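# Place the green block into the blue tray

## Task

Get the green block into the blue tray. The robot must not topple or be left leaning, and nothing may be knocked or moved out of the work area; any of these means failure.

## Robot and tools

Robot: a Rainbow Robotics RB-Y1. It has a two-wheel drive base with rear casters, a folding torso (squat, shift, pitch, yaw), a head and two 7-joint arms, each ending in a parallel gripper. Each wrist has a camera in a case that sticks out sideways and can strike objects. The base is 0.58 m wide and reaches 0.10 m ahead of the wheel axle and 0.57 m behind it. It cannot move sideways.

Frames: all positions are in metres. The base frame has its origin on the floor midway between the drive wheels, with x forward, y left and z up. The chest, left_hand and right_hand readings are given in this frame. A hand point sits between the finger pads, 0.03 m behind the tips. The fingers point along the hand's -z axis and close along its x axis. The odometry frame is the base frame as it stood at the start. base_odometry counts only wheel turns, so slipping and bumps make it wrong. Heading is in rad, positive to the left.

Tool move: this runs one action. Everything except cameras and blocking belongs to the action. Allowed combinations:
- base and/or joints, optionally with min_time_s or contact_limits;
- target, alone or with min_time_s;
- contact_limits alone.

base is one velocity command, {x_m_s, turn_rad_s, for_s}, held for for_s seconds and then stopped. x_m_s is forward speed, from 0.005 to 1.5 m/s in either sign, or 0. turn_rad_s is a left turn when positive, 0.02 to 1.509 in either sign, or 0. for_s runs from 0.1 to 5 s. Any velocity left out counts as 0. Distance is roughly speed times for_s. The base ramps at 0.4 m/s² and may coast for up to about 3 s afterwards.

joints is a single object covering all joints, keyed by joint name, with absolute angles in rad; gripper values are openings in m. Key ranges:
- torso_squat_rad: 0 to 1.2
- torso_shift_rad: -0.3 to 0.6
- torso_pitch_rad: -0.2 to 1.4 (positive leans forward)
- torso_yaw_rad: -1.5 to 1.5 (positive turns left; raise both arms out 0.2 rad or more first)
- shoulder_pitch: -2.356 to 2.356 (negative swings the arm forward and up)
- left shoulder_roll: 0 to 3.141; right shoulder_roll: -3.141 to 0 (outward is positive on the left, negative on the right)
- shoulder_yaw: ±2.094
- elbow: -2.617 to 0.01 (negative bends it)
- forearm_roll: ±3.141
- wrist_pitch: -1.57 to 1.919
- hand_roll: ±2.705
- gripper_m: 0 to 0.1
- head_pan_rad: ±0.523
- head_tilt_rad: -0.35 to 1.57 (positive looks down)
The torso also has combined limits: squat+shift<=1.52; squat-shift+pitch<=1.57; shift+0.5pitch-0.4squat<=0.7; shift+0.3pitch-0.5squat<=0.39. A command that breaks one ends partway with off_target.

target drives one hand to an absolute pose in the base frame: side ("left" or "right"), x, y, z in m (-3 to 3), and quat_wxyz written in the same form the hand lines print. It is solved once into joint angles, so the hand travels on an arc; break long moves into short steps. The result reports reached (within 10 mm and 2°), short (with the miss distance), or refused (with a reason). It is checked only against the robot's own body, never the scene. It is refused while an earlier move is still running.

min_time_s (0.1 to 8) sets the shortest duration for arm, head and torso motions. Fast bending or rising with the arms stretched forward can tip the robot.

contact_limits sets the grip current in mA, 200 to 672.5, for left_gripper_m and/or right_gripper_m. It starts at 672.5 and stays until changed.

cameras takes head_camera, left_wrist_camera, right_wrist_camera or all. blocking=false returns after about 0.5 s while motion continues. A later move replaces only the targets it names.

Other tools:
- wait(seconds 0 to 10, cameras): returns the state, and returns early once motions settle.
- stop(cameras): brakes everything.
- zoom_image(camera, region [x0,y0,x1,y1] pixels, at most 504 per side): enlarges part of that camera's latest image.
- read_manual: shows the licences only.
- finished_scene: ends the scene for good, so the block must already lie in the tray and stay there.

Results: the move line reads done, or the worst status among the motions. Per-motion statuses include moving, done, off_target (may still be pushing), not_followed (the arm-collision check withheld it), contact_stop (torso only), time_out, limit_stop_at_<name> (self-collision guard, no pushing), torque_fault and limit_stop_at_motor_heat. A stop you did not command, or a refused move, cancels the remaining move, wait and finished_scene calls in that reply. on_its_own lists things the robot did unprompted. lidar_m gives 12 distances by 30° sector, starting straight ahead and going counter-clockwise, measured at 0.23 m height. motor_effort is wheel load in %; at rest it is normally below 30. A high value at rest means the base is pressing on something. The torque, external torque, wrist force and temperature lines have offsets and noise.

Gripping: command an opening at least 0.005 m narrower than the block; off_target or done then both mean it is held. Each arm is rated for 3 kg.

Avoid:
- driving into furniture: the base does not stop by itself, wheels can spin or cut out, and the upper body catching on an edge can tip the robot;
- sudden stops while leaning forward;
- letting the two arms collide or press together, including grippers and wrist cameras (with the arms forward, keep about 0.5 rad of outward shoulder roll);
- dropping the block from a height, slamming, or hitting fixed objects hard;
- arm torque faults (10 s freeze) and motor overheating (stop at 80 °C; avoid holding an arm stretched out for long).
The robot keeps running between calls.

Each tool is called after "Emit:" as name([rows], argument=value, ...), one row to a line, values as JSON.

## Session

Emit:
move(cameras=["all"])

Scene clock: 0.00 s.
Joint torques (N m): no reading
External joint torques (N m): no reading
Motor temperatures (°C): left_arm=[32 37 31 34 38 37 36] | right_arm=[37 33 35 34 38 42 43]
Wrist force (N): no reading
Wrist torque (N m): no reading
Wrist force, peak (N): no reading
base_odometry: x=+0.000 y=+0.000 heading=+0.000
lidar_m: 2.28 2.33 1.80 1.77 2.44 2.84 2.83 2.96 2.04 2.03 2.78 2.49
base_status: not commanded
joint_positions: torso_squat_rad=+0.350 torso_shift_rad=+0.000 torso_pitch_rad=+0.000 torso_yaw_rad=+0.000 left_shoulder_pitch_rad=+0.042 left_shoulder_roll_rad=+0.017 left_shoulder_yaw_rad=+0.012 left_elbow_rad=-0.250 left_forearm_roll_rad=-0.003 left_wrist_pitch_rad=+0.027 left_hand_roll_rad=-0.020 left_gripper_m=+0.100 right_shoulder_pitch_rad=-0.040 right_shoulder_roll_rad=-0.022 right_shoulder_yaw_rad=+0.003 right_elbow_rad=-0.122 right_forearm_roll_rad=-0.022 right_wrist_pitch_rad=-0.035 right_hand_roll_rad=-0.040 right_gripper_m=+0.100 head_pan_rad=+0.000 head_tilt_rad=+0.400
joint_status: not commanded
wheel_motors_off: 0
motor_effort: left_wheel=+1 right_wheel=+1
chest: x=-0.2280 y=-0.0004 z=+1.2475 quat_wxyz=(+1.000, +0.000, +0.000, +0.000) (m; base frame)
left_hand: x=-0.1428 y=+0.2353 z=+0.5671 quat_wxyz=(+0.996, +0.011, -0.092, +0.000) (m; base frame)
right_hand: x=-0.1321 y=-0.2358 z=+0.5692 quat_wxyz=(+0.995, -0.008, -0.097, -0.022) (m; base frame)
pictures: head_camera, left_wrist_camera, right_wrist_camera

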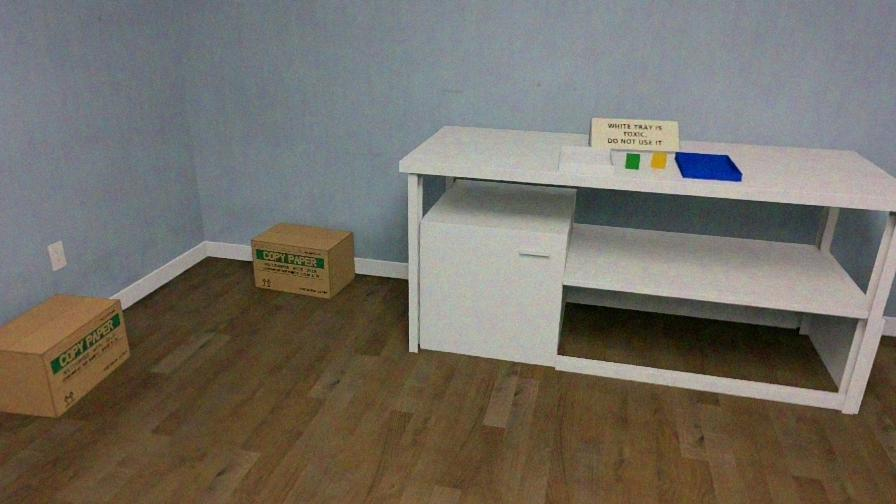

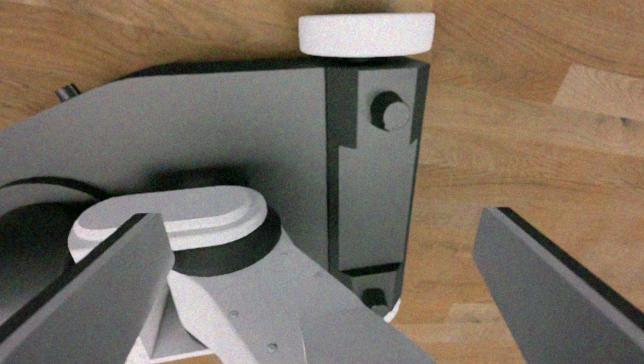

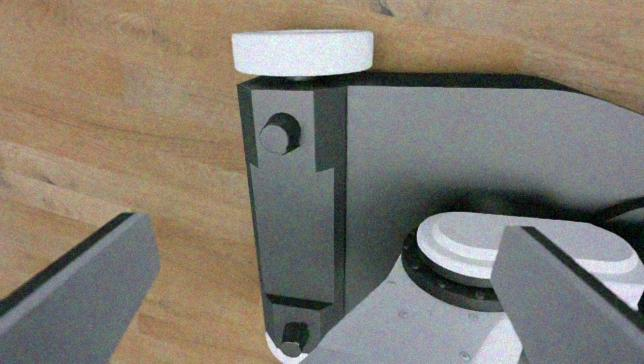

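Emit:
zoom_image(camera="head_camera", region=[530, 100, 770, 220])

Scaled by 2.100 from the camera's 896x504 image, which has a finer 1280x720 frame.

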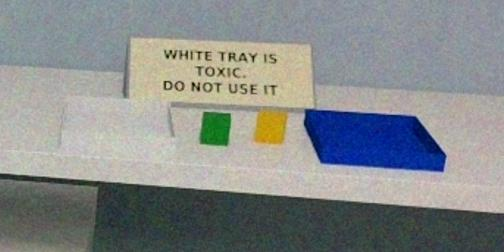

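Emit:
move(base={"turn_rad_s": -0.3, "for_s": 0.7}, joints={"right_shoulder_pitch_rad": 0.4, "right_shoulder_roll_rad": -0.25, "right_elbow_rad": -2.0, "right_wrist_pitch_rad": 0.0, "right_forearm_roll_rad": 0.0, "right_hand_roll_rad": 0.0}, cameras=["head_camera"])

Emit:
zoom_image(camera="head_camera", region=[380, 90, 680, 260])

Scene clock: 60.93 s.
Joint torques (N m): left_arm=[-1.66 -0.14 0.15 -0.97 -0.03 -0.6 -0.02] | right_arm=[-4.98 -6.12 -3.12 -10.52 0.67 -1.74 -0.06]
External joint torques (N m): left_arm=[0.04 -0.81 0.09 0.05 -0.04 -0.13 -0.01] | right_arm=[-0.65 -1.78 0.01 -0.37 0.45 0.16 -0.11]
Wrist force (N): left_arm=[-2.1 -0.1 -6.9] | right_arm=[-7.6 0.2 1.9]
Wrist torque (N m): left_arm=[-0.01 -0.15 0.04] | right_arm=[-0.17 -0.20 0.07]
Wrist force, peak (N): left_arm=[-2.0 -0.1 -7.0] | right_arm=[-7.8 0.2 2.0]
move: done
base_odometry: x=+0.000 y=+0.000 heading=-0.209
lidar_m: 2.29 2.35 2.24 1.75 1.94 2.93 2.82 2.97 2.58 2.03 2.57 2.49
base_status: done (sent for 0.7 of 0.7 s)
joint_positions: torso_squat_rad=+0.350 torso_shift_rad=+0.000 torso_pitch_rad=+0.000 torso_yaw_rad=+0.000 left_shoulder_pitch_rad=+0.042 left_shoulder_roll_rad=+0.017 left_shoulder_yaw_rad=+0.012 left_elbow_rad=-0.250 left_forearm_roll_rad=-0.003 left_wrist_pitch_rad=+0.027 left_hand_roll_rad=-0.020 left_gripper_m=+0.100 right_shoulder_pitch_rad=+0.400 right_shoulder_roll_rad=-0.250 right_shoulder_yaw_rad=+0.003 right_elbow_rad=-2.000 right_forearm_roll_rad=+0.000 right_wrist_pitch_rad=+0.000 right_hand_roll_rad=+0.000 right_gripper_m=+0.100 head_pan_rad=+0.000 head_tilt_rad=+0.400
joint_status: all done
wheel_motors_off: 0
motor_effort: left_wheel=+17(39) right_wheel=+2(21)
chest: x=-0.2280 y=-0.0004 z=+1.2475 quat_wxyz=(+1.000, +0.000, +0.000, +0.000) (m; base frame)
left_hand: x=-0.1428 y=+0.2353 z=+0.5671 quat_wxyz=(+0.996, +0.011, -0.092, +0.000) (m; base frame)
right_hand: x=+0.1806 y=-0.3060 z=+1.0582 quat_wxyz=(+0.689, -0.102, -0.714, +0.080) (m; base frame)
pictures: head_camera

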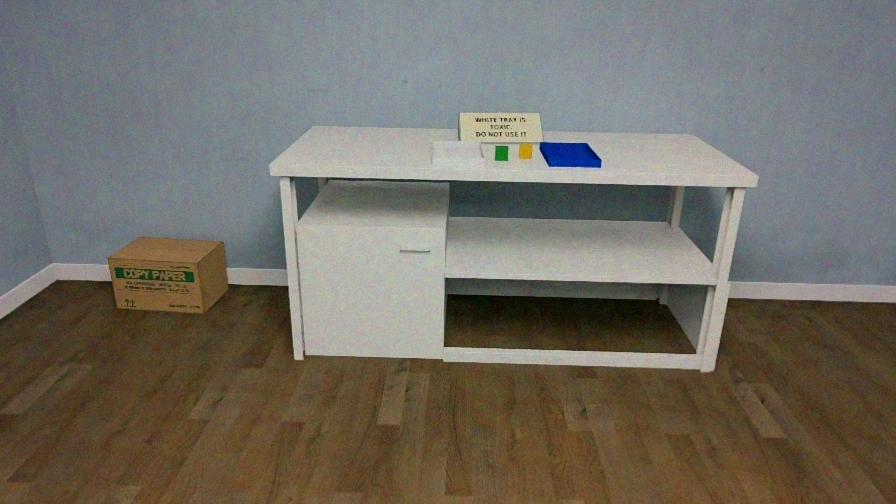

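Scaled by 1.680 from the camera's 896x504 image, which has a finer 1280x720 frame.

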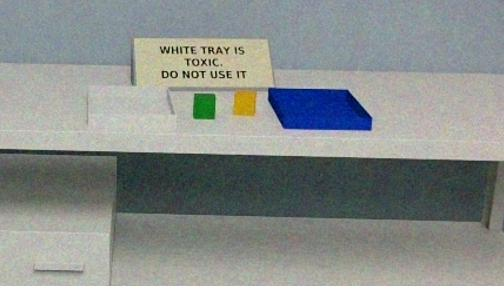

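Emit:
move(base={"x_m_s": 0.7, "for_s": 2.8}, joints={"head_tilt_rad": 0.75}, cameras=["head_camera"])

Emit:
zoom_image(camera="head_camera", region=[300, 80, 804, 440])

Scene clock: 83.20 s.
Joint torques (N m): left_arm=[-1.25 -0.2 -0.05 -0.83 -0.05 -0.59 -0.03] | right_arm=[-5.18 -6.26 -3.34 -10.31 0.69 -1.9 0.02]
External joint torques (N m): left_arm=[0.45 -0.87 -0.11 0.2 -0.05 -0.12 -0.02] | right_arm=[-0.85 -1.92 -0.22 -0.17 0.46 -0.01 -0.03]
Wrist force (N): left_arm=[-1.9 0.0 -6.8] | right_arm=[-7.7 0.2 1.7]
Wrist torque (N m): left_arm=[-0.02 -0.14 0.03] | right_arm=[-0.18 -0.20 0.07]
Wrist force, peak (N): left_arm=[-2.4 -0.2 -6.9] | right_arm=[-7.7 0.3 2.0]
move: done
base_odometry: x=+1.917 y=-0.408 heading=-0.210
lidar_m: 0.35 0.36 0.51 1.80 2.22 2.73 4.78 2.87 2.58 2.49 1.10 1.04
base_status: done (sent for 2.8 of 2.8 s)
joint_positions: torso_squat_rad=+0.350 torso_shift_rad=+0.000 torso_pitch_rad=+0.000 torso_yaw_rad=+0.000 left_shoulder_pitch_rad=+0.042 left_shoulder_roll_rad=+0.017 left_shoulder_yaw_rad=+0.012 left_elbow_rad=-0.250 left_forearm_roll_rad=-0.003 left_wrist_pitch_rad=+0.027 left_hand_roll_rad=-0.020 left_gripper_m=+0.100 right_shoulder_pitch_rad=+0.400 right_shoulder_roll_rad=-0.250 right_shoulder_yaw_rad=+0.003 right_elbow_rad=-2.000 right_forearm_roll_rad=+0.000 right_wrist_pitch_rad=+0.000 right_hand_roll_rad=+0.000 right_gripper_m=+0.100 head_pan_rad=+0.000 head_tilt_rad=+0.750
joint_status: all done
wheel_motors_off: 0
motor_effort: left_wheel=-9(51) right_wheel=+6(39)
chest: x=-0.2280 y=-0.0004 z=+1.2475 quat_wxyz=(+1.000, +0.000, +0.000, +0.000) (m; base frame)
left_hand: x=-0.1427 y=+0.2353 z=+0.5671 quat_wxyz=(+0.996, +0.011, -0.092, +0.000) (m; base frame)
right_hand: x=+0.1806 y=-0.3060 z=+1.0581 quat_wxyz=(+0.689, -0.102, -0.714, +0.080) (m; base frame)
pictures: head_camera
camera_calibration:
head_camera: T_world_to_cam=[[0.0305285, -0.99948, 0.0104082, -0.0129412], [-0.664184, -0.0280666, -0.747042, 1.00105], [0.746945, 0.0158931, -0.664696, 1.05336], [0, 0, 0, 1]] pos_world=[-0.121524, -0.00157955, 1.44812]

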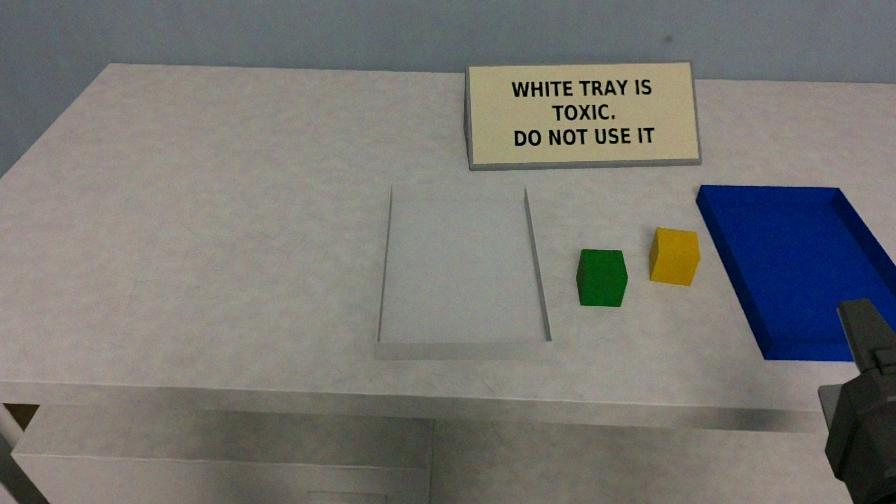

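Scaled by 1.000.

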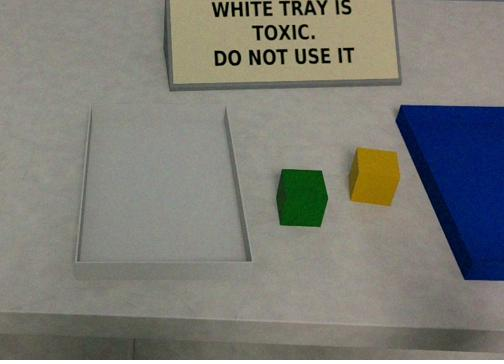

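Emit:
zoom_image(camera="head_camera", region=[550, 215, 730, 325])

Scaled by 2.800 from the camera's 896x504 image, which has a finer 1280x720 frame.

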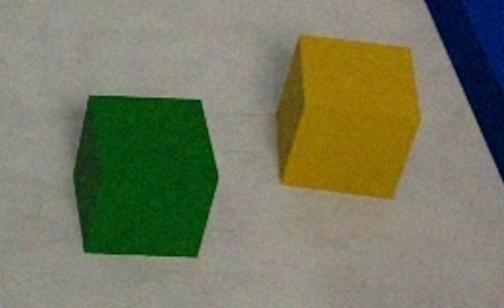

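Emit:
move(joints={"torso_pitch_rad": 0.5, "right_shoulder_pitch_rad": -1.0, "right_shoulder_roll_rad": -0.35, "right_shoulder_yaw_rad": -0.2, "right_elbow_rad": -1.75, "right_forearm_roll_rad": 0.0, "right_wrist_pitch_rad": 1.6, "right_hand_roll_rad": 1.57, "right_gripper_m": 0.085, "head_tilt_rad": 0.5, "head_pan_rad": -0.2}, min_time_s=1.5, cameras=["head_camera", "right_wrist_camera"])

Scene clock: 201.33 s.
Joint torques (N m): left_arm=[12.5 -0.05 0.2 4.09 -0.04 0.42 0.05] | right_arm=[-19.17 -9.58 -2.85 -7.68 0.69 -1.7 -0.4]
External joint torques (N m): left_arm=[0.83 -0.83 0.05 -0.16 -0.03 -0.1 0.03] | right_arm=[-1.65 -1.31 -0.82 0.76 0.14 -0.43 -0.38]
Wrist force (N): left_arm=[1.3 -0.3 -6.5] | right_arm=[-0.8 2.6 -2.8]
Wrist torque (N m): left_arm=[0.01 0.05 0.03] | right_arm=[-0.30 0.11 0.16]
Wrist force, peak (N): left_arm=[-2.0 0.0 -7.1] | right_arm=[-7.8 1.0 2.0]
move: done
base_odometry: x=+1.917 y=-0.408 heading=-0.210
lidar_m: 0.34 0.36 0.51 1.79 2.23 2.74 4.78 2.89 2.57 2.49 1.09 1.04
base_status: not commanded
joint_positions: torso_squat_rad=+0.350 torso_shift_rad=+0.000 torso_pitch_rad=+0.500 torso_yaw_rad=+0.000 left_shoulder_pitch_rad=+0.042 left_shoulder_roll_rad=+0.017 left_shoulder_yaw_rad=+0.012 left_elbow_rad=-0.250 left_forearm_roll_rad=-0.003 left_wrist_pitch_rad=+0.027 left_hand_roll_rad=-0.020 left_gripper_m=+0.100 right_shoulder_pitch_rad=-1.000 right_shoulder_roll_rad=-0.350 right_shoulder_yaw_rad=-0.200 right_elbow_rad=-1.750 right_forearm_roll_rad=+0.000 right_wrist_pitch_rad=+1.600 right_hand_roll_rad=+1.570 right_gripper_m=+0.085 head_pan_rad=-0.200 head_tilt_rad=+0.500
joint_status: all done
wheel_motors_off: 0
motor_effort: left_wheel=-9(10) right_wheel=+4(11)
chest: x=-0.0796 y=-0.0004 z=+1.2096 quat_wxyz=(+0.969, +0.000, +0.247, +0.000) (m; base frame)
left_hand: x=-0.3312 y=+0.2353 z=+0.5717 quat_wxyz=(+0.987, +0.011, +0.158, -0.002) (m; base frame)
right_hand: x=+0.4815 y=-0.2800 z=+1.0219 quat_wxyz=(+0.643, -0.302, -0.160, +0.685) (m; base frame)
pictures: head_camera, right_wrist_camera
camera_calibration:
head_camera: T_world_to_cam=[[-0.142098, -0.985003, 0.0978609, -0.13356], [-0.825313, 0.0633137, -0.561115, 0.857263], [0.546504, -0.160499, -0.821933, 1.04762], [0, 0, 0, 1]] pos_world=[0.116003, -0.017692, 1.35516]
right_wrist_camera: T_world_to_cam=[[0.0373773, -0.977971, 0.205367, -0.503134], [-0.976894, -0.0790352, -0.198574, 0.682329], [0.210431, -0.193199, -0.958328, 0.898181], [0, 0, 0, 1]] pos_world=[0.496364, -0.264595, 1.09957]

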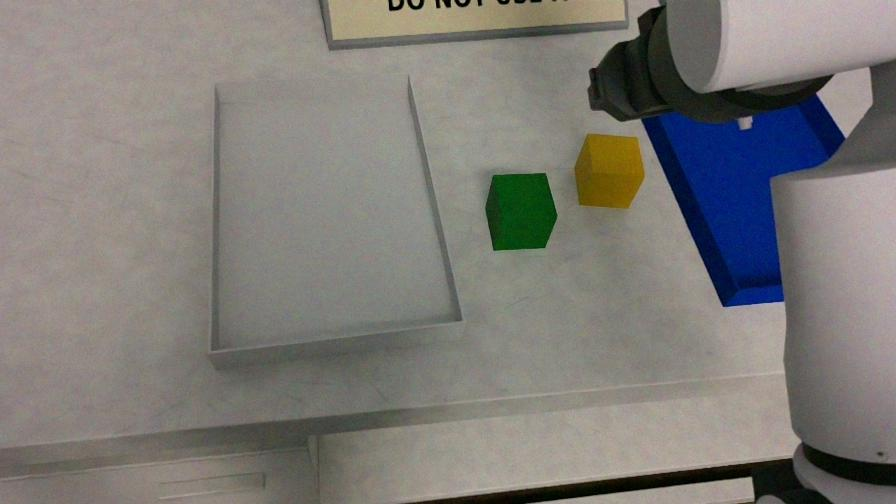

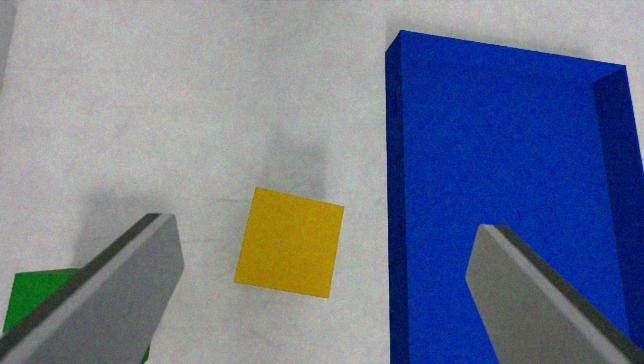

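Emit:
move(target={"side": "right", "x": 0.462, "y": -0.186, "z": 0.98, "quat_wxyz": [0.6755, -0.2090, -0.2090, 0.6755]}, cameras=["head_camera", "right_wrist_camera"])

Scene clock: 230.10 s.
Joint torques (N m): left_arm=[12.53 0.21 0.15 4.02 -0.06 0.38 0] | right_arm=[-19.25 -6.25 -0.79 -8.7 0.56 -1.42 -0.02]
External joint torques (N m): left_arm=[0.86 -0.56 0 -0.23 -0.06 -0.13 -0.02] | right_arm=[-1.84 -1.5 -0.11 0.1 0.24 -0.24 -0.02]
Wrist force (N): left_arm=[1.1 -0.3 -6.6] | right_arm=[-1.9 2.6 -3.2]
Wrist torque (N m): left_arm=[-0.01 0.02 0.02] | right_arm=[-0.33 0.08 0.27]
Wrist force, peak (N): left_arm=[1.6 -0.2 -6.8] | right_arm=[-2.1 2.8 -3.5]
move: done
base_odometry: x=+1.917 y=-0.408 heading=-0.210
lidar_m: 0.34 0.36 0.51 1.79 2.23 2.74 4.77 2.88 2.56 2.49 1.11 1.04
base_status: not commanded
joint_positions: torso_squat_rad=+0.350 torso_shift_rad=+0.000 torso_pitch_rad=+0.500 torso_yaw_rad=+0.000 left_shoulder_pitch_rad=+0.042 left_shoulder_roll_rad=+0.017 left_shoulder_yaw_rad=+0.012 left_elbow_rad=-0.250 left_forearm_roll_rad=-0.003 left_wrist_pitch_rad=+0.027 left_hand_roll_rad=-0.020 left_gripper_m=+0.100 right_shoulder_pitch_rad=-0.982 right_shoulder_roll_rad=-0.172 right_shoulder_yaw_rad=-0.150 right_elbow_rad=-1.743 right_forearm_roll_rad=-0.001 right_wrist_pitch_rad=+1.601 right_hand_roll_rad=+1.430 right_gripper_m=+0.085 head_pan_rad=-0.200 head_tilt_rad=+0.500
joint_status: all done
wheel_motors_off: 0
motor_effort: left_wheel=-8(10) right_wheel=+6(6)
chest: x=-0.0796 y=-0.0004 z=+1.2096 quat_wxyz=(+0.969, +0.000, +0.247, +0.000) (m; base frame)
left_hand: x=-0.3313 y=+0.2353 z=+0.5717 quat_wxyz=(+0.987, +0.011, +0.158, -0.002) (m; base frame)
right_hand: x=+0.4620 y=-0.1858 z=+0.9801 quat_wxyz=(+0.675, -0.209, -0.209, +0.676) (m; base frame)
right_hand_status: reached (checked arc, planned for 0.5 s): 0 mm and 0.0 deg off.
pictures: head_camera, right_wrist_camera
camera_calibration:
head_camera: T_world_to_cam=[[-0.14207, -0.984994, 0.0979968, -0.133748], [-0.825324, 0.0632154, -0.56111, 0.857255], [0.546495, -0.160596, -0.82192, 1.0476], [0, 0, 0, 1]] pos_world=[0.116003, -0.0176925, 1.35516]
right_wrist_camera: T_world_to_cam=[[0.0465622, -0.998897, -0.00598174, -0.202744], [-0.988572, -0.0452197, -0.14381, 0.620422], [0.143381, 0.0126095, -0.989587, 0.980319], [0, 0, 0, 1]] pos_world=[0.482212, -0.186826, 1.05812]

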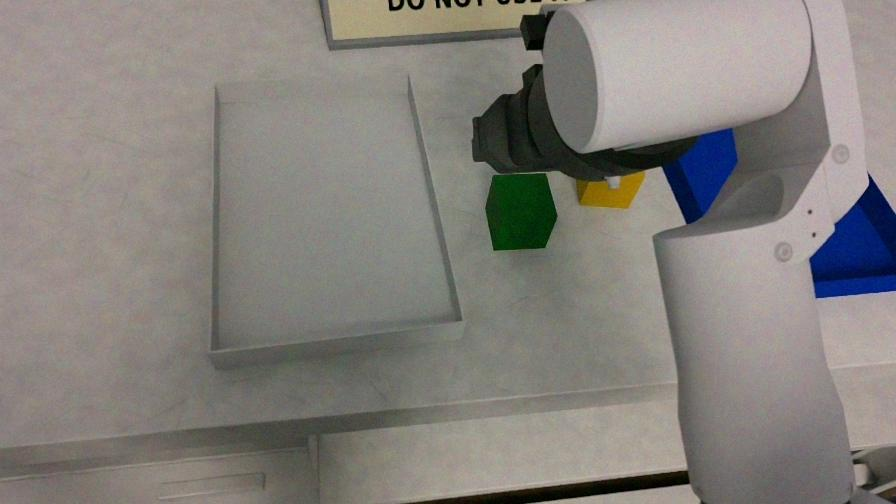

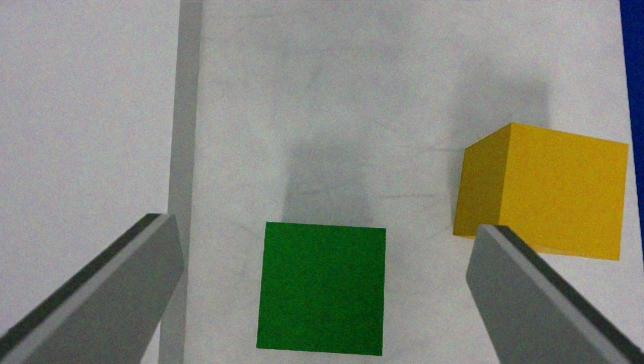

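Emit:
move(target={"side": "right", "x": 0.458, "y": -0.188, "z": 0.90, "quat_wxyz": [0.6755, -0.2090, -0.2090, 0.6755]}, cameras=["right_wrist_camera", "head_camera"])

Scene clock: 251.97 s.
Joint torques (N m): left_arm=[12.37 0.23 0.25 4.05 -0.06 0.35 0.04] | right_arm=[-18.98 -4.08 0.04 -9.84 0.66 -1.19 0.05]
External joint torques (N m): left_arm=[0.7 -0.54 0.09 -0.2 -0.05 -0.17 0.03] | right_arm=[-2.75 -0.04 0.63 -0.28 0.33 0 0.06]
Wrist force (N): left_arm=[1.1 -0.3 -6.5] | right_arm=[-1.9 2.5 -3.3]
Wrist torque (N m): left_arm=[0.00 0.04 0.04] | right_arm=[-0.31 0.07 0.24]
Wrist force, peak (N): left_arm=[1.6 -0.3 -6.8] | right_arm=[-2.3 3.4 -4.3]
move: done
base_odometry: x=+1.917 y=-0.408 heading=-0.210
lidar_m: 0.35 0.36 0.49 1.79 2.23 2.73 4.78 2.87 2.57 2.48 1.08 1.03
base_status: not commanded
joint_positions: torso_squat_rad=+0.350 torso_shift_rad=+0.000 torso_pitch_rad=+0.500 torso_yaw_rad=+0.000 left_shoulder_pitch_rad=+0.042 left_shoulder_roll_rad=+0.017 left_shoulder_yaw_rad=+0.012 left_elbow_rad=-0.250 left_forearm_roll_rad=-0.003 left_wrist_pitch_rad=+0.027 left_hand_roll_rad=-0.020 left_gripper_m=+0.100 right_shoulder_pitch_rad=-0.863 right_shoulder_roll_rad=-0.141 right_shoulder_yaw_rad=-0.126 right_elbow_rad=-1.597 right_forearm_roll_rad=+0.014 right_wrist_pitch_rad=+1.334 right_hand_roll_rad=+1.429 right_gripper_m=+0.085 head_pan_rad=-0.200 head_tilt_rad=+0.500
joint_status: all done
wheel_motors_off: 0
motor_effort: left_wheel=-8(9) right_wheel=+5(6)
chest: x=-0.0796 y=-0.0004 z=+1.2096 quat_wxyz=(+0.969, +0.000, +0.247, +0.000) (m; base frame)
left_hand: x=-0.3313 y=+0.2353 z=+0.5718 quat_wxyz=(+0.987, +0.011, +0.158, -0.002) (m; base frame)
right_hand: x=+0.4578 y=-0.1882 z=+0.9000 quat_wxyz=(+0.676, -0.209, -0.209, +0.675) (m; base frame)
right_hand_status: reached (checked arc, planned for 0.5 s): 0 mm and 0.0 deg off.
pictures: head_camera, right_wrist_camera
camera_calibration:
head_camera: T_world_to_cam=[[-0.142098, -0.985003, 0.0978609, -0.133575], [-0.825313, 0.0633137, -0.561115, 0.85718], [0.546504, -0.160499, -0.821933, 1.04767], [0, 0, 0, 1]] pos_world=[0.115903, -0.017692, 1.35516]
right_wrist_camera: T_world_to_cam=[[0.0459225, -0.998928, -0.00578592, -0.205321], [-0.988646, -0.0446187, -0.143488, 0.604559], [0.143076, 0.0123095, -0.989635, 0.90171], [0, 0, 0, 1]] pos_world=[0.478111, -0.189226, 0.977922]

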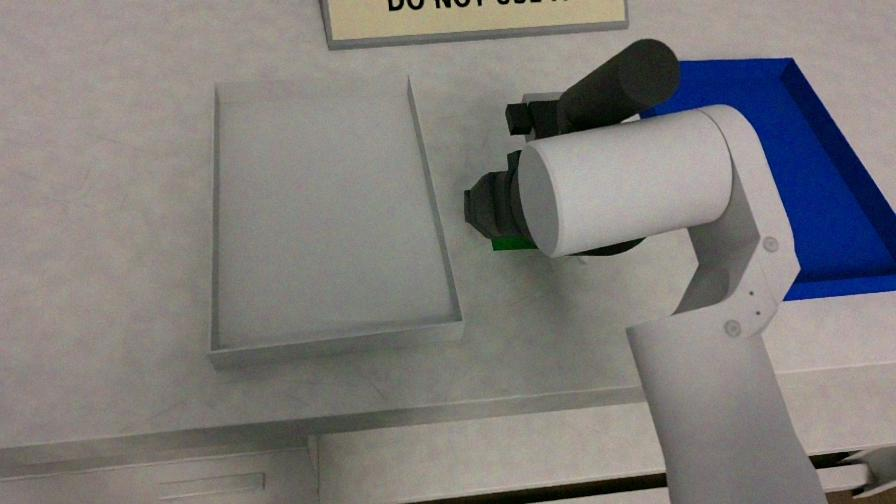

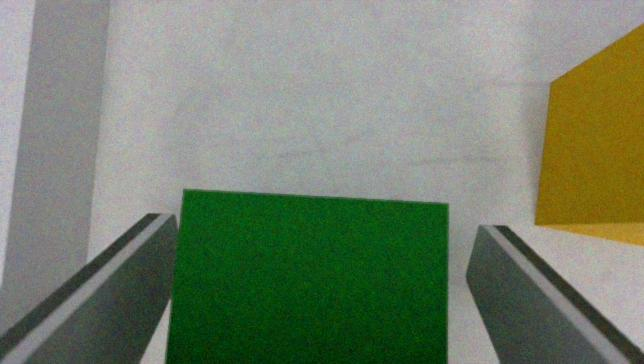

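Emit:
move(joints={"right_gripper_m": 0.04})

Emit:
move(target={"side": "right", "x": 0.458, "y": -0.19, "z": 1.0, "quat_wxyz": [0.6755, -0.2090, -0.2090, 0.6755]}, cameras=["right_wrist_camera", "head_camera"])

Scene clock: 258.27 s.
Joint torques (N m): left_arm=[12.39 0.15 0.11 4.21 -0.02 0.26 0.03] | right_arm=[-19.06 -4.39 0.13 -9.8 0.63 -1.06 0.09]
External joint torques (N m): left_arm=[0.72 -0.63 -0.05 -0.04 -0.02 -0.25 0.01] | right_arm=[-2.83 -0.36 0.71 -0.24 0.3 0.12 0.09]
Wrist force (N): left_arm=[1.2 -0.2 -6.6] | right_arm=[-1.9 2.5 -3.2]
Wrist torque (N m): left_arm=[-0.01 0.04 0.02] | right_arm=[-0.32 0.06 0.23]
Wrist force, peak (N): left_arm=[1.2 -0.1 -6.8] | right_arm=[-2.0 2.5 -3.6]
move: off_target
base_odometry: x=+1.917 y=-0.408 heading=-0.210
lidar_m: 0.34 0.37 0.50 1.80 2.24 2.74 4.78 2.87 2.58 2.49 1.12 1.01
base_status: not commanded
joint_positions: torso_squat_rad=+0.350 torso_shift_rad=+0.000 torso_pitch_rad=+0.500 torso_yaw_rad=+0.000 left_shoulder_pitch_rad=+0.042 left_shoulder_roll_rad=+0.017 left_shoulder_yaw_rad=+0.012 left_elbow_rad=-0.250 left_forearm_roll_rad=-0.003 left_wrist_pitch_rad=+0.027 left_hand_roll_rad=-0.020 left_gripper_m=+0.100 right_shoulder_pitch_rad=-0.863 right_shoulder_roll_rad=-0.141 right_shoulder_yaw_rad=-0.126 right_elbow_rad=-1.597 right_forearm_roll_rad=+0.014 right_wrist_pitch_rad=+1.334 right_hand_roll_rad=+1.429 right_gripper_m=+0.049 head_pan_rad=-0.200 head_tilt_rad=+0.500
joint_status: right_gripper_m off_target (ended at +0.049, target +0.040)
wheel_motors_off: 0
motor_effort: left_wheel=-8(9) right_wheel=+5(6)
chest: x=-0.0796 y=-0.0004 z=+1.2096 quat_wxyz=(+0.969, +0.000, +0.247, +0.000) (m; base frame)
left_hand: x=-0.3313 y=+0.2353 z=+0.5718 quat_wxyz=(+0.987, +0.011, +0.158, -0.002) (m; base frame)
right_hand: x=+0.4578 y=-0.1882 z=+0.9000 quat_wxyz=(+0.676, -0.209, -0.209, +0.675) (m; base frame)
pictures: none

Scene clock: 259.47 s.
Joint torques (N m): left_arm=[12.29 0.1 0.28 4.05 -0.13 0.33 -0.07] | right_arm=[-18.08 -6.65 -2.27 -8.36 0.33 -1.67 0.07]
External joint torques (N m): left_arm=[0.62 -0.68 0.12 -0.2 -0.13 -0.18 -0.09] | right_arm=[-0.62 -1.63 -1.55 0.14 0.03 -0.48 0.07]
Wrist force (N): left_arm=[1.2 -0.2 -6.8] | right_arm=[-2.0 2.8 -3.6]
Wrist torque (N m): left_arm=[-0.01 0.03 0.02] | right_arm=[-0.30 0.04 0.17]
Wrist force, peak (N): left_arm=[1.5 -0.1 -6.8] | right_arm=[-2.3 4.6 -5.6]
move: done
base_odometry: x=+1.917 y=-0.408 heading=-0.210
lidar_m: 0.35 0.37 0.50 1.79 2.24 2.74 4.78 2.90 2.56 2.48 1.09 1.03
base_status: not commanded
joint_positions: torso_squat_rad=+0.350 torso_shift_rad=+0.000 torso_pitch_rad=+0.500 torso_yaw_rad=+0.000 left_shoulder_pitch_rad=+0.042 left_shoulder_roll_rad=+0.017 left_shoulder_yaw_rad=+0.012 left_elbow_rad=-0.250 left_forearm_roll_rad=-0.003 left_wrist_pitch_rad=+0.027 left_hand_roll_rad=-0.020 left_gripper_m=+0.100 right_shoulder_pitch_rad=-1.004 right_shoulder_roll_rad=-0.185 right_shoulder_yaw_rad=-0.163 right_elbow_rad=-1.792 right_forearm_roll_rad=-0.012 right_wrist_pitch_rad=+1.673 right_hand_roll_rad=+1.437 right_gripper_m=+0.049 head_pan_rad=-0.200 head_tilt_rad=+0.500
joint_status: all done
wheel_motors_off: 0
motor_effort: left_wheel=-8(9) right_wheel=+5(7)
chest: x=-0.0796 y=-0.0004 z=+1.2096 quat_wxyz=(+0.969, +0.000, +0.247, +0.000) (m; base frame)
left_hand: x=-0.3313 y=+0.2353 z=+0.5718 quat_wxyz=(+0.987, +0.011, +0.158, -0.002) (m; base frame)
right_hand: x=+0.4582 y=-0.1898 z=+0.9999 quat_wxyz=(+0.675, -0.209, -0.209, +0.676) (m; base frame)
right_hand_status: reached (checked arc, planned for 0.5 s): 0 mm and 0.0 deg off.
pictures: head_camera, right_wrist_camera
camera_calibration:
head_camera: T_world_to_cam=[[-0.142103, -0.985002, 0.0978694, -0.133586], [-0.825282, 0.0633044, -0.561161, 0.857239], [0.546549, -0.160513, -0.8219, 1.04762], [0, 0, 0, 1]] pos_world=[0.115903, -0.0176921, 1.35516]
right_wrist_camera: T_world_to_cam=[[0.0466322, -0.998895, -0.00576962, -0.206606], [-0.988568, -0.0453195, -0.143801, 0.619307], [0.143381, 0.0124094, -0.98959, 1.00047], [0, 0, 0, 1]] pos_world=[0.478413, -0.190726, 1.07792]

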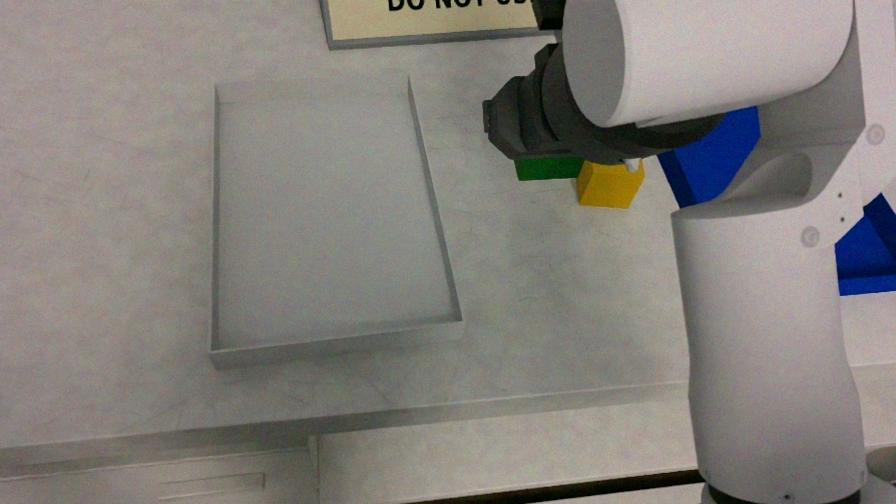

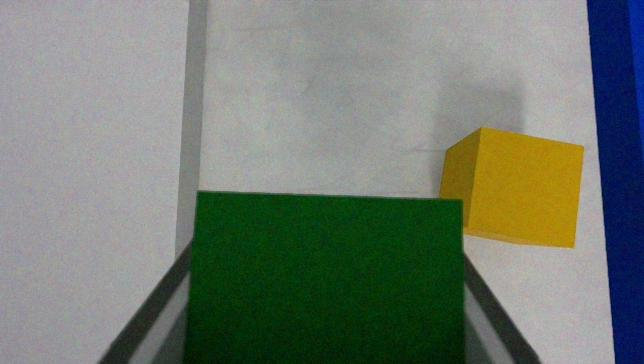

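Emit:
move(target={"side": "right", "x": 0.475, "y": -0.468, "z": 0.99, "quat_wxyz": [0.6755, -0.2090, -0.2090, 0.6755]}, cameras=["right_wrist_camera", "head_camera"])

Scene clock: 263.73 s.
Joint torques (N m): left_arm=[12.54 0.05 0.15 4.06 -0.1 0.38 0.03] | right_arm=[-18.85 -16.38 -0.76 -8.84 -0.19 -0.83 -0.28]
External joint torques (N m): left_arm=[0.87 -0.73 0 -0.19 -0.09 -0.13 0.01] | right_arm=[-2.96 0.41 1.05 0.36 0.1 0.27 -0.28]
Wrist force (N): left_arm=[1.3 -0.3 -6.6] | right_arm=[-2.1 2.7 -3.6]
Wrist torque (N m): left_arm=[0.01 0.04 0.02] | right_arm=[-0.27 0.06 0.16]
Wrist force, peak (N): left_arm=[1.1 -0.3 -6.8] | right_arm=[-2.3 3.4 -5.4]
move: done
base_odometry: x=+1.917 y=-0.408 heading=-0.210
lidar_m: 0.34 0.36 0.51 1.79 2.23 2.74 4.77 2.87 2.56 2.47 1.11 1.03
base_status: not commanded
joint_positions: torso_squat_rad=+0.350 torso_shift_rad=+0.000 torso_pitch_rad=+0.500 torso_yaw_rad=+0.000 left_shoulder_pitch_rad=+0.042 left_shoulder_roll_rad=+0.017 left_shoulder_yaw_rad=+0.012 left_elbow_rad=-0.250 left_forearm_roll_rad=-0.003 left_wrist_pitch_rad=+0.027 left_hand_roll_rad=-0.020 left_gripper_m=+0.100 right_shoulder_pitch_rad=-1.009 right_shoulder_roll_rad=-0.650 right_shoulder_yaw_rad=-0.643 right_elbow_rad=-1.246 right_forearm_roll_rad=-0.436 right_wrist_pitch_rad=+1.447 right_hand_roll_rad=+1.989 right_gripper_m=+0.049 head_pan_rad=-0.200 head_tilt_rad=+0.500
joint_status: all done
wheel_motors_off: 0
motor_effort: left_wheel=-9(9) right_wheel=+7(7)
chest: x=-0.0796 y=-0.0005 z=+1.2096 quat_wxyz=(+0.969, +0.000, +0.247, +0.000) (m; base frame)
left_hand: x=-0.3313 y=+0.2353 z=+0.5718 quat_wxyz=(+0.987, +0.011, +0.158, -0.003) (m; base frame)
right_hand: x=+0.4744 y=-0.4682 z=+0.9902 quat_wxyz=(+0.676, -0.210, -0.209, +0.675) (m; base frame)
right_hand_status: reached (checked arc, planned for 0.9 s): 1 mm and 0.1 deg off.
pictures: head_camera, right_wrist_camera
camera_calibration:
head_camera: T_world_to_cam=[[-0.14218, -0.984997, 0.097806, -0.133575], [-0.825299, 0.0634105, -0.561125, 0.857283], [0.546505, -0.1605, -0.821932, 1.0476], [0, 0, 0, 1]] pos_world=[0.116003, -0.017792, 1.35516]
right_wrist_camera: T_world_to_cam=[[0.0445562, -0.998996, -0.00460638, -0.485769], [-0.988487, -0.0434192, -0.144939, 0.623261], [0.144594, 0.0110113, -0.98943, 0.990496], [0, 0, 0, 1]] pos_world=[0.49451, -0.469127, 1.06812]

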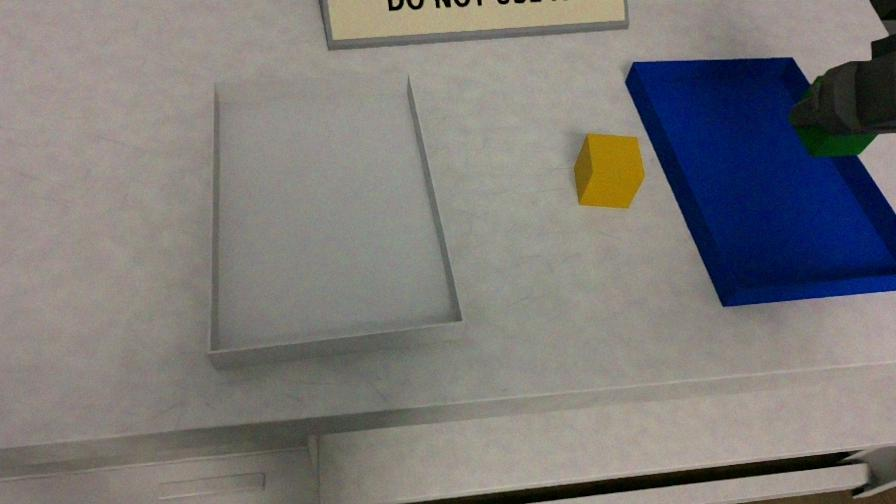

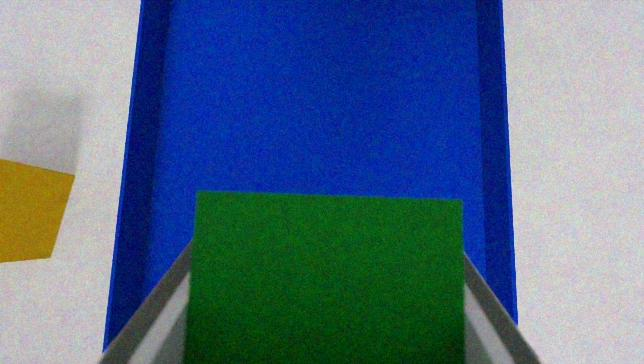

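Emit:
move(target={"side": "right", "x": 0.475, "y": -0.468, "z": 0.908, "quat_wxyz": [0.6755, -0.2090, -0.2090, 0.6755]}, cameras=["right_wrist_camera", "head_camera"])

Scene clock: 273.70 s.
Joint torques (N m): left_arm=[12.36 0.21 0.15 4.07 -0.01 0.37 0] | right_arm=[-17.5 -18.1 -2.84 -9.88 -0.12 -1.01 -0.04]
External joint torques (N m): left_arm=[0.69 -0.56 -0.01 -0.19 0 -0.14 -0.02] | right_arm=[-1.84 -1.72 -1.44 -0.33 0.23 0.02 -0.04]
Wrist force (N): left_arm=[1.2 -0.2 -6.6] | right_arm=[-2.4 2.6 -3.4]
Wrist torque (N m): left_arm=[-0.02 0.04 0.03] | right_arm=[-0.34 0.03 0.16]
Wrist force, peak (N): left_arm=[1.3 -0.4 -6.9] | right_arm=[-1.7 3.8 -4.7]
move: done
base_odometry: x=+1.917 y=-0.408 heading=-0.210
lidar_m: 0.34 0.35 0.52 1.80 2.24 2.74 4.78 2.88 2.57 2.49 1.11 1.04
base_status: not commanded
joint_positions: torso_squat_rad=+0.350 torso_shift_rad=+0.000 torso_pitch_rad=+0.500 torso_yaw_rad=+0.000 left_shoulder_pitch_rad=+0.042 left_shoulder_roll_rad=+0.017 left_shoulder_yaw_rad=+0.012 left_elbow_rad=-0.250 left_forearm_roll_rad=-0.003 left_wrist_pitch_rad=+0.027 left_hand_roll_rad=-0.020 left_gripper_m=+0.100 right_shoulder_pitch_rad=-0.977 right_shoulder_roll_rad=-0.586 right_shoulder_yaw_rad=-0.653 right_elbow_rad=-1.042 right_forearm_roll_rad=-0.431 right_wrist_pitch_rad=+1.200 right_hand_roll_rad=+2.094 right_gripper_m=+0.049 head_pan_rad=-0.200 head_tilt_rad=+0.500
joint_status: all done
wheel_motors_off: 0
motor_effort: left_wheel=-7(9) right_wheel=+6(7)
chest: x=-0.0796 y=-0.0004 z=+1.2096 quat_wxyz=(+0.969, +0.000, +0.247, +0.000) (m; base frame)
left_hand: x=-0.3313 y=+0.2353 z=+0.5718 quat_wxyz=(+0.987, +0.011, +0.158, -0.002) (m; base frame)
right_hand: x=+0.4745 y=-0.4676 z=+0.9081 quat_wxyz=(+0.676, -0.210, -0.209, +0.675) (m; base frame)
right_hand_status: reached (checked arc, planned for 0.5 s): 1 mm and 0.1 deg off.
pictures: head_camera, right_wrist_camera
camera_calibration:
head_camera: T_world_to_cam=[[-0.142098, -0.985003, 0.0978609, -0.133659], [-0.825313, 0.0633137, -0.561115, 0.857269], [0.546504, -0.160499, -0.821933, 1.0476], [0, 0, 0, 1]] pos_world=[0.116003, -0.017792, 1.35516]
right_wrist_camera: T_world_to_cam=[[0.045683, -0.998945, -0.00478415, -0.485919], [-0.988569, -0.0445187, -0.144045, 0.610343], [0.14368, 0.0113099, -0.98956, 0.910033], [0, 0, 0, 1]] pos_world=[0.494811, -0.468527, 0.986124]

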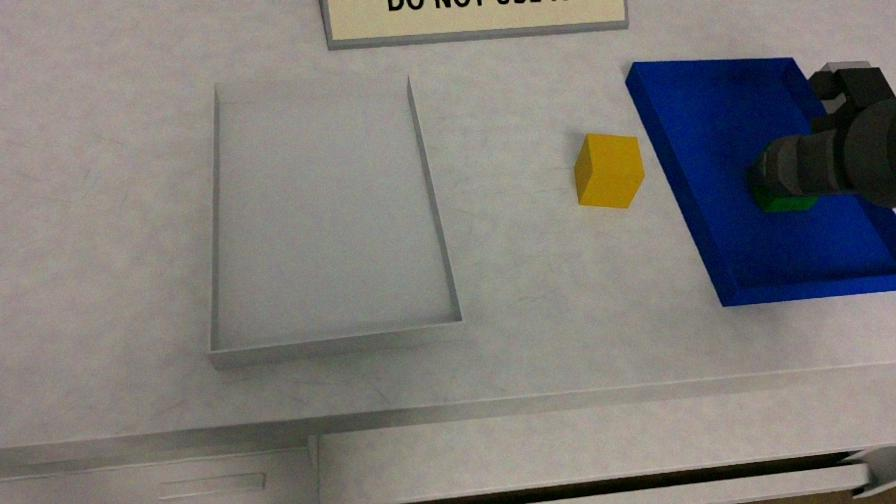

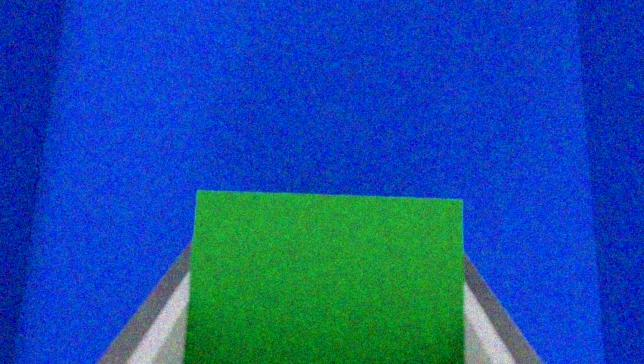

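Emit:
move(target={"side": "right", "x": 0.475, "y": -0.468, "z": 0.9045, "quat_wxyz": [0.6755, -0.2090, -0.2090, 0.6755]})

Emit:
move(joints={"right_gripper_m": 0.08}, cameras=["right_wrist_camera", "head_camera"])

Scene clock: 279.70 s.
Joint torques (N m): left_arm=[12.28 -0.02 0 4.08 0.04 0.35 -0.04] | right_arm=[-17.93 -18.25 -2.92 -9.49 -0.26 -1.41 -0.2]
External joint torques (N m): left_arm=[0.6 -0.79 -0.16 -0.17 0.04 -0.16 -0.05] | right_arm=[-2.24 -1.87 -1.55 0.06 0.09 -0.38 -0.19]
Wrist force (N): left_arm=[1.1 0.0 -6.5] | right_arm=[-2.3 2.7 -3.5]
Wrist torque (N m): left_arm=[-0.03 0.03 0.02] | right_arm=[-0.35 0.03 0.16]
Wrist force, peak (N): left_arm=[1.1 -0.1 -6.8] | right_arm=[-2.2 4.4 -4.6]
move: done
base_odometry: x=+1.917 y=-0.408 heading=-0.210
lidar_m: 0.35 0.37 0.49 1.80 2.24 2.74 4.78 2.87 2.57 2.49 1.09 1.03
base_status: not commanded
joint_positions: torso_squat_rad=+0.350 torso_shift_rad=+0.000 torso_pitch_rad=+0.500 torso_yaw_rad=+0.000 left_shoulder_pitch_rad=+0.042 left_shoulder_roll_rad=+0.017 left_shoulder_yaw_rad=+0.012 left_elbow_rad=-0.250 left_forearm_roll_rad=-0.003 left_wrist_pitch_rad=+0.027 left_hand_roll_rad=-0.020 left_gripper_m=+0.100 right_shoulder_pitch_rad=-0.979 right_shoulder_roll_rad=-0.586 right_shoulder_yaw_rad=-0.653 right_elbow_rad=-1.024 right_forearm_roll_rad=-0.433 right_wrist_pitch_rad=+1.187 right_hand_roll_rad=+2.101 right_gripper_m=+0.049 head_pan_rad=-0.200 head_tilt_rad=+0.500
joint_status: all done
wheel_motors_off: 0
motor_effort: left_wheel=-8(9) right_wheel=+6(7)
chest: x=-0.0796 y=-0.0004 z=+1.2096 quat_wxyz=(+0.969, +0.000, +0.247, +0.000) (m; base frame)
left_hand: x=-0.3313 y=+0.2353 z=+0.5718 quat_wxyz=(+0.987, +0.011, +0.158, -0.002) (m; base frame)
right_hand: x=+0.4748 y=-0.4678 z=+0.9044 quat_wxyz=(+0.675, -0.209, -0.209, +0.676) (m; base frame)
right_hand_status: reached (checked arc, planned for 0.2 s): 0 mm and 0.0 deg off.
pictures: none

Scene clock: 280.53 s.
Joint torques (N m): left_arm=[12.42 0.06 0.19 4.05 -0.08 0.34 -0.03] | right_arm=[-17.59 -17.88 -2.55 -9.54 -0.34 -1.34 0.11]
External joint torques (N m): left_arm=[0.75 -0.72 0.04 -0.2 -0.08 -0.18 -0.05] | right_arm=[-1.9 -1.5 -1.17 0.01 0.01 -0.31 0.12]
Wrist force (N): left_arm=[1.2 -0.2 -6.5] | right_arm=[-2.3 2.0 -2.9]
Wrist torque (N m): left_arm=[-0.02 0.03 0.02] | right_arm=[-0.32 0.03 0.16]
Wrist force, peak (N): left_arm=[1.0 -0.2 -6.7] | right_arm=[-2.2 2.5 -3.8]
move: done
base_odometry: x=+1.917 y=-0.408 heading=-0.210
lidar_m: 0.34 0.37 0.50 1.80 2.24 2.73 4.78 2.88 2.55 2.48 1.10 1.02
base_status: not commanded
joint_positions: torso_squat_rad=+0.350 torso_shift_rad=+0.000 torso_pitch_rad=+0.500 torso_yaw_rad=+0.000 left_shoulder_pitch_rad=+0.042 left_shoulder_roll_rad=+0.017 left_shoulder_yaw_rad=+0.012 left_elbow_rad=-0.250 left_forearm_roll_rad=-0.003 left_wrist_pitch_rad=+0.027 left_hand_roll_rad=-0.020 left_gripper_m=+0.100 right_shoulder_pitch_rad=-0.979 right_shoulder_roll_rad=-0.586 right_shoulder_yaw_rad=-0.653 right_elbow_rad=-1.024 right_forearm_roll_rad=-0.433 right_wrist_pitch_rad=+1.187 right_hand_roll_rad=+2.101 right_gripper_m=+0.080 head_pan_rad=-0.200 head_tilt_rad=+0.500
joint_status: all done
wheel_motors_off: 0
motor_effort: left_wheel=-8(9) right_wheel=+6(7)
chest: x=-0.0796 y=-0.0004 z=+1.2096 quat_wxyz=(+0.969, +0.000, +0.247, +0.000) (m; base frame)
left_hand: x=-0.3313 y=+0.2353 z=+0.5718 quat_wxyz=(+0.987, +0.011, +0.158, -0.002) (m; base frame)
right_hand: x=+0.4748 y=-0.4678 z=+0.9044 quat_wxyz=(+0.675, -0.209, -0.209, +0.676) (m; base frame)
pictures: head_camera, right_wrist_camera
camera_calibration:
head_camera: T_world_to_cam=[[-0.142098, -0.985003, 0.0978609, -0.133659], [-0.825313, 0.0633137, -0.561115, 0.857269], [0.546504, -0.160499, -0.821933, 1.0476], [0, 0, 0, 1]] pos_world=[0.116003, -0.017792, 1.35516]
right_wrist_camera: T_world_to_cam=[[0.046402, -0.998907, -0.00562434, -0.485663], [-0.988652, -0.0451189, -0.143289, 0.6091], [0.142878, 0.0122094, -0.989665, 0.907153], [0, 0, 0, 1]] pos_world=[0.495112, -0.468727, 0.982323]

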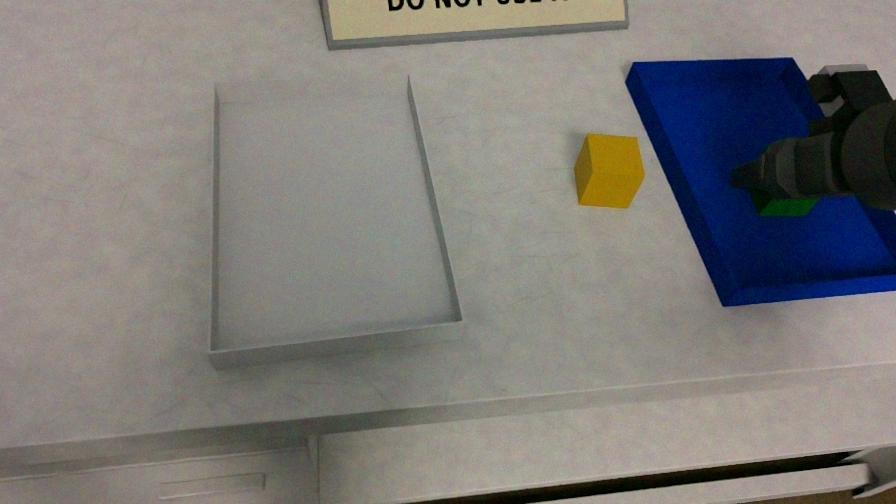

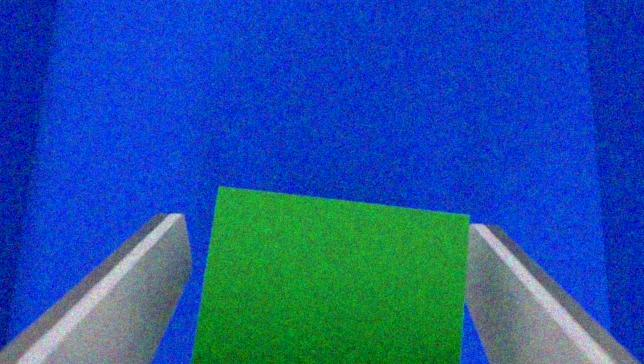

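Emit:
move(joints={"right_gripper_m": 0.095})

Emit:
move(target={"side": "right", "x": 0.468, "y": -0.47, "z": 1.0, "quat_wxyz": [0.6755, -0.2090, -0.2090, 0.6755]}, cameras=["right_wrist_camera", "head_camera"])

Scene clock: 284.47 s.
Joint torques (N m): left_arm=[12.49 0.15 0.29 4.07 -0.1 0.34 -0.01] | right_arm=[-17.62 -17.92 -2.05 -9.28 -0.29 -1.35 0.1]
External joint torques (N m): left_arm=[0.82 -0.63 0.13 -0.19 -0.09 -0.18 -0.03] | right_arm=[-1.92 -1.53 -0.68 0.26 0.06 -0.32 0.1]
Wrist force (N): left_arm=[1.3 -0.2 -6.7] | right_arm=[-2.2 2.0 -2.9]
Wrist torque (N m): left_arm=[0.00 0.04 0.02] | right_arm=[-0.33 0.03 0.16]
Wrist force, peak (N): left_arm=[1.3 -0.3 -6.9] | right_arm=[-2.4 2.2 -3.0]
move: done
base_odometry: x=+1.917 y=-0.408 heading=-0.210
lidar_m: 0.35 0.36 0.51 1.80 2.24 2.73 4.77 2.88 2.59 2.48 1.10 1.03
base_status: not commanded
joint_positions: torso_squat_rad=+0.350 torso_shift_rad=+0.000 torso_pitch_rad=+0.500 torso_yaw_rad=+0.000 left_shoulder_pitch_rad=+0.042 left_shoulder_roll_rad=+0.017 left_shoulder_yaw_rad=+0.012 left_elbow_rad=-0.250 left_forearm_roll_rad=-0.003 left_wrist_pitch_rad=+0.027 left_hand_roll_rad=-0.020 left_gripper_m=+0.100 right_shoulder_pitch_rad=-0.979 right_shoulder_roll_rad=-0.586 right_shoulder_yaw_rad=-0.653 right_elbow_rad=-1.024 right_forearm_roll_rad=-0.433 right_wrist_pitch_rad=+1.187 right_hand_roll_rad=+2.101 right_gripper_m=+0.095 head_pan_rad=-0.200 head_tilt_rad=+0.500
joint_status: all done
wheel_motors_off: 0
motor_effort: left_wheel=-8(8) right_wheel=+6(7)
chest: x=-0.0796 y=-0.0004 z=+1.2096 quat_wxyz=(+0.969, +0.000, +0.247, +0.000) (m; base frame)
left_hand: x=-0.3313 y=+0.2353 z=+0.5718 quat_wxyz=(+0.987, +0.011, +0.158, -0.002) (m; base frame)
right_hand: x=+0.4748 y=-0.4678 z=+0.9044 quat_wxyz=(+0.675, -0.209, -0.209, +0.676) (m; base frame)
pictures: none

Scene clock: 285.47 s.
Joint torques (N m): left_arm=[12.41 -0.05 0.21 4.12 -0.02 0.34 0] | right_arm=[-17.08 -17.8 -2.16 -9.02 -0.3 -1.48 -0.05]
External joint torques (N m): left_arm=[0.75 -0.83 0.05 -0.13 -0.01 -0.18 -0.02] | right_arm=[-1.48 -0.88 -0.24 0.05 -0.01 -0.39 -0.05]
Wrist force (N): left_arm=[1.3 -0.2 -6.7] | right_arm=[-2.3 2.1 -3.3]
Wrist torque (N m): left_arm=[-0.01 0.05 0.02] | right_arm=[-0.26 0.05 0.27]
Wrist force, peak (N): left_arm=[1.0 -0.5 -6.8] | right_arm=[-1.8 3.0 -4.2]
move: done
base_odometry: x=+1.917 y=-0.408 heading=-0.210
lidar_m: 0.35 0.37 0.52 1.80 2.23 2.75 4.78 2.89 2.57 2.49 1.10 1.03
base_status: not commanded
joint_positions: torso_squat_rad=+0.350 torso_shift_rad=+0.000 torso_pitch_rad=+0.500 torso_yaw_rad=+0.000 left_shoulder_pitch_rad=+0.042 left_shoulder_roll_rad=+0.017 left_shoulder_yaw_rad=+0.012 left_elbow_rad=-0.250 left_forearm_roll_rad=-0.003 left_wrist_pitch_rad=+0.027 left_hand_roll_rad=-0.020 left_gripper_m=+0.100 right_shoulder_pitch_rad=-0.998 right_shoulder_roll_rad=-0.660 right_shoulder_yaw_rad=-0.651 right_elbow_rad=-1.286 right_forearm_roll_rad=-0.448 right_wrist_pitch_rad=+1.488 right_hand_roll_rad=+1.982 right_gripper_m=+0.095 head_pan_rad=-0.200 head_tilt_rad=+0.500
joint_status: all done
wheel_motors_off: 0
motor_effort: left_wheel=-8(9) right_wheel=+7(7)
chest: x=-0.0797 y=-0.0004 z=+1.2096 quat_wxyz=(+0.969, +0.000, +0.247, +0.000) (m; base frame)
left_hand: x=-0.3312 y=+0.2353 z=+0.5717 quat_wxyz=(+0.987, +0.011, +0.158, -0.002) (m; base frame)
right_hand: x=+0.4682 y=-0.4702 z=+0.9999 quat_wxyz=(+0.675, -0.209, -0.209, +0.676) (m; base frame)
right_hand_status: reached (checked arc, planned for 0.6 s): 0 mm and 0.1 deg off.
pictures: head_camera, right_wrist_camera
camera_calibration:
head_camera: T_world_to_cam=[[-0.142169, -0.984987, 0.097925, -0.133653], [-0.82523, 0.0633137, -0.561237, 0.857336], [0.546611, -0.160601, -0.821842, 1.04754], [0, 0, 0, 1]] pos_world=[0.115904, -0.0176924, 1.35517]
right_wrist_camera: T_world_to_cam=[[0.0468368, -0.998885, -0.00588724, -0.487141], [-0.988702, -0.0455176, -0.142814, 0.615575], [0.142387, 0.0125097, -0.989732, 1.00308], [0, 0, 0, 1]] pos_world=[0.488612, -0.471126, 1.07782]

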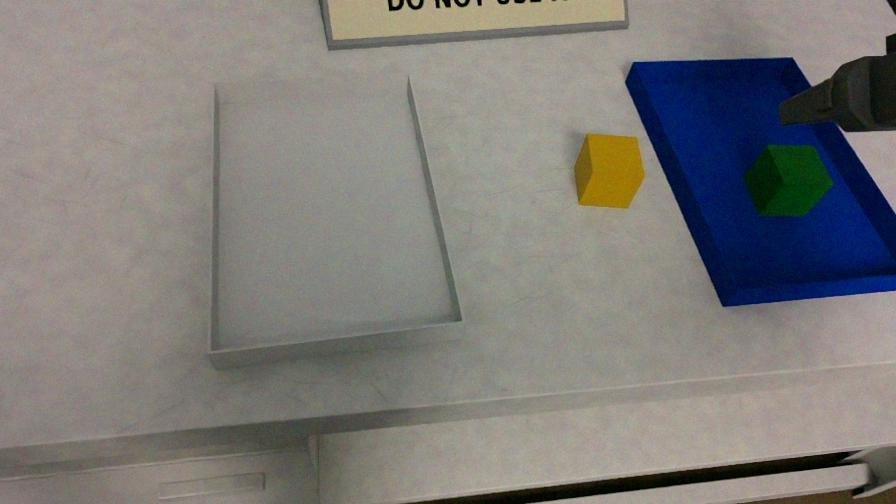

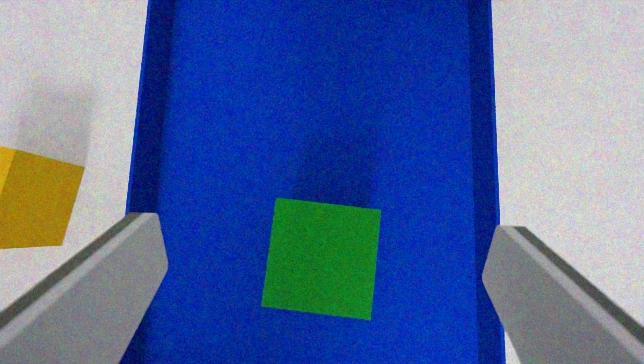

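The green block sits flat inside the blue tray and the hand is clear of it.

Emit:
finished_scene()

The scene is finished: the task was done.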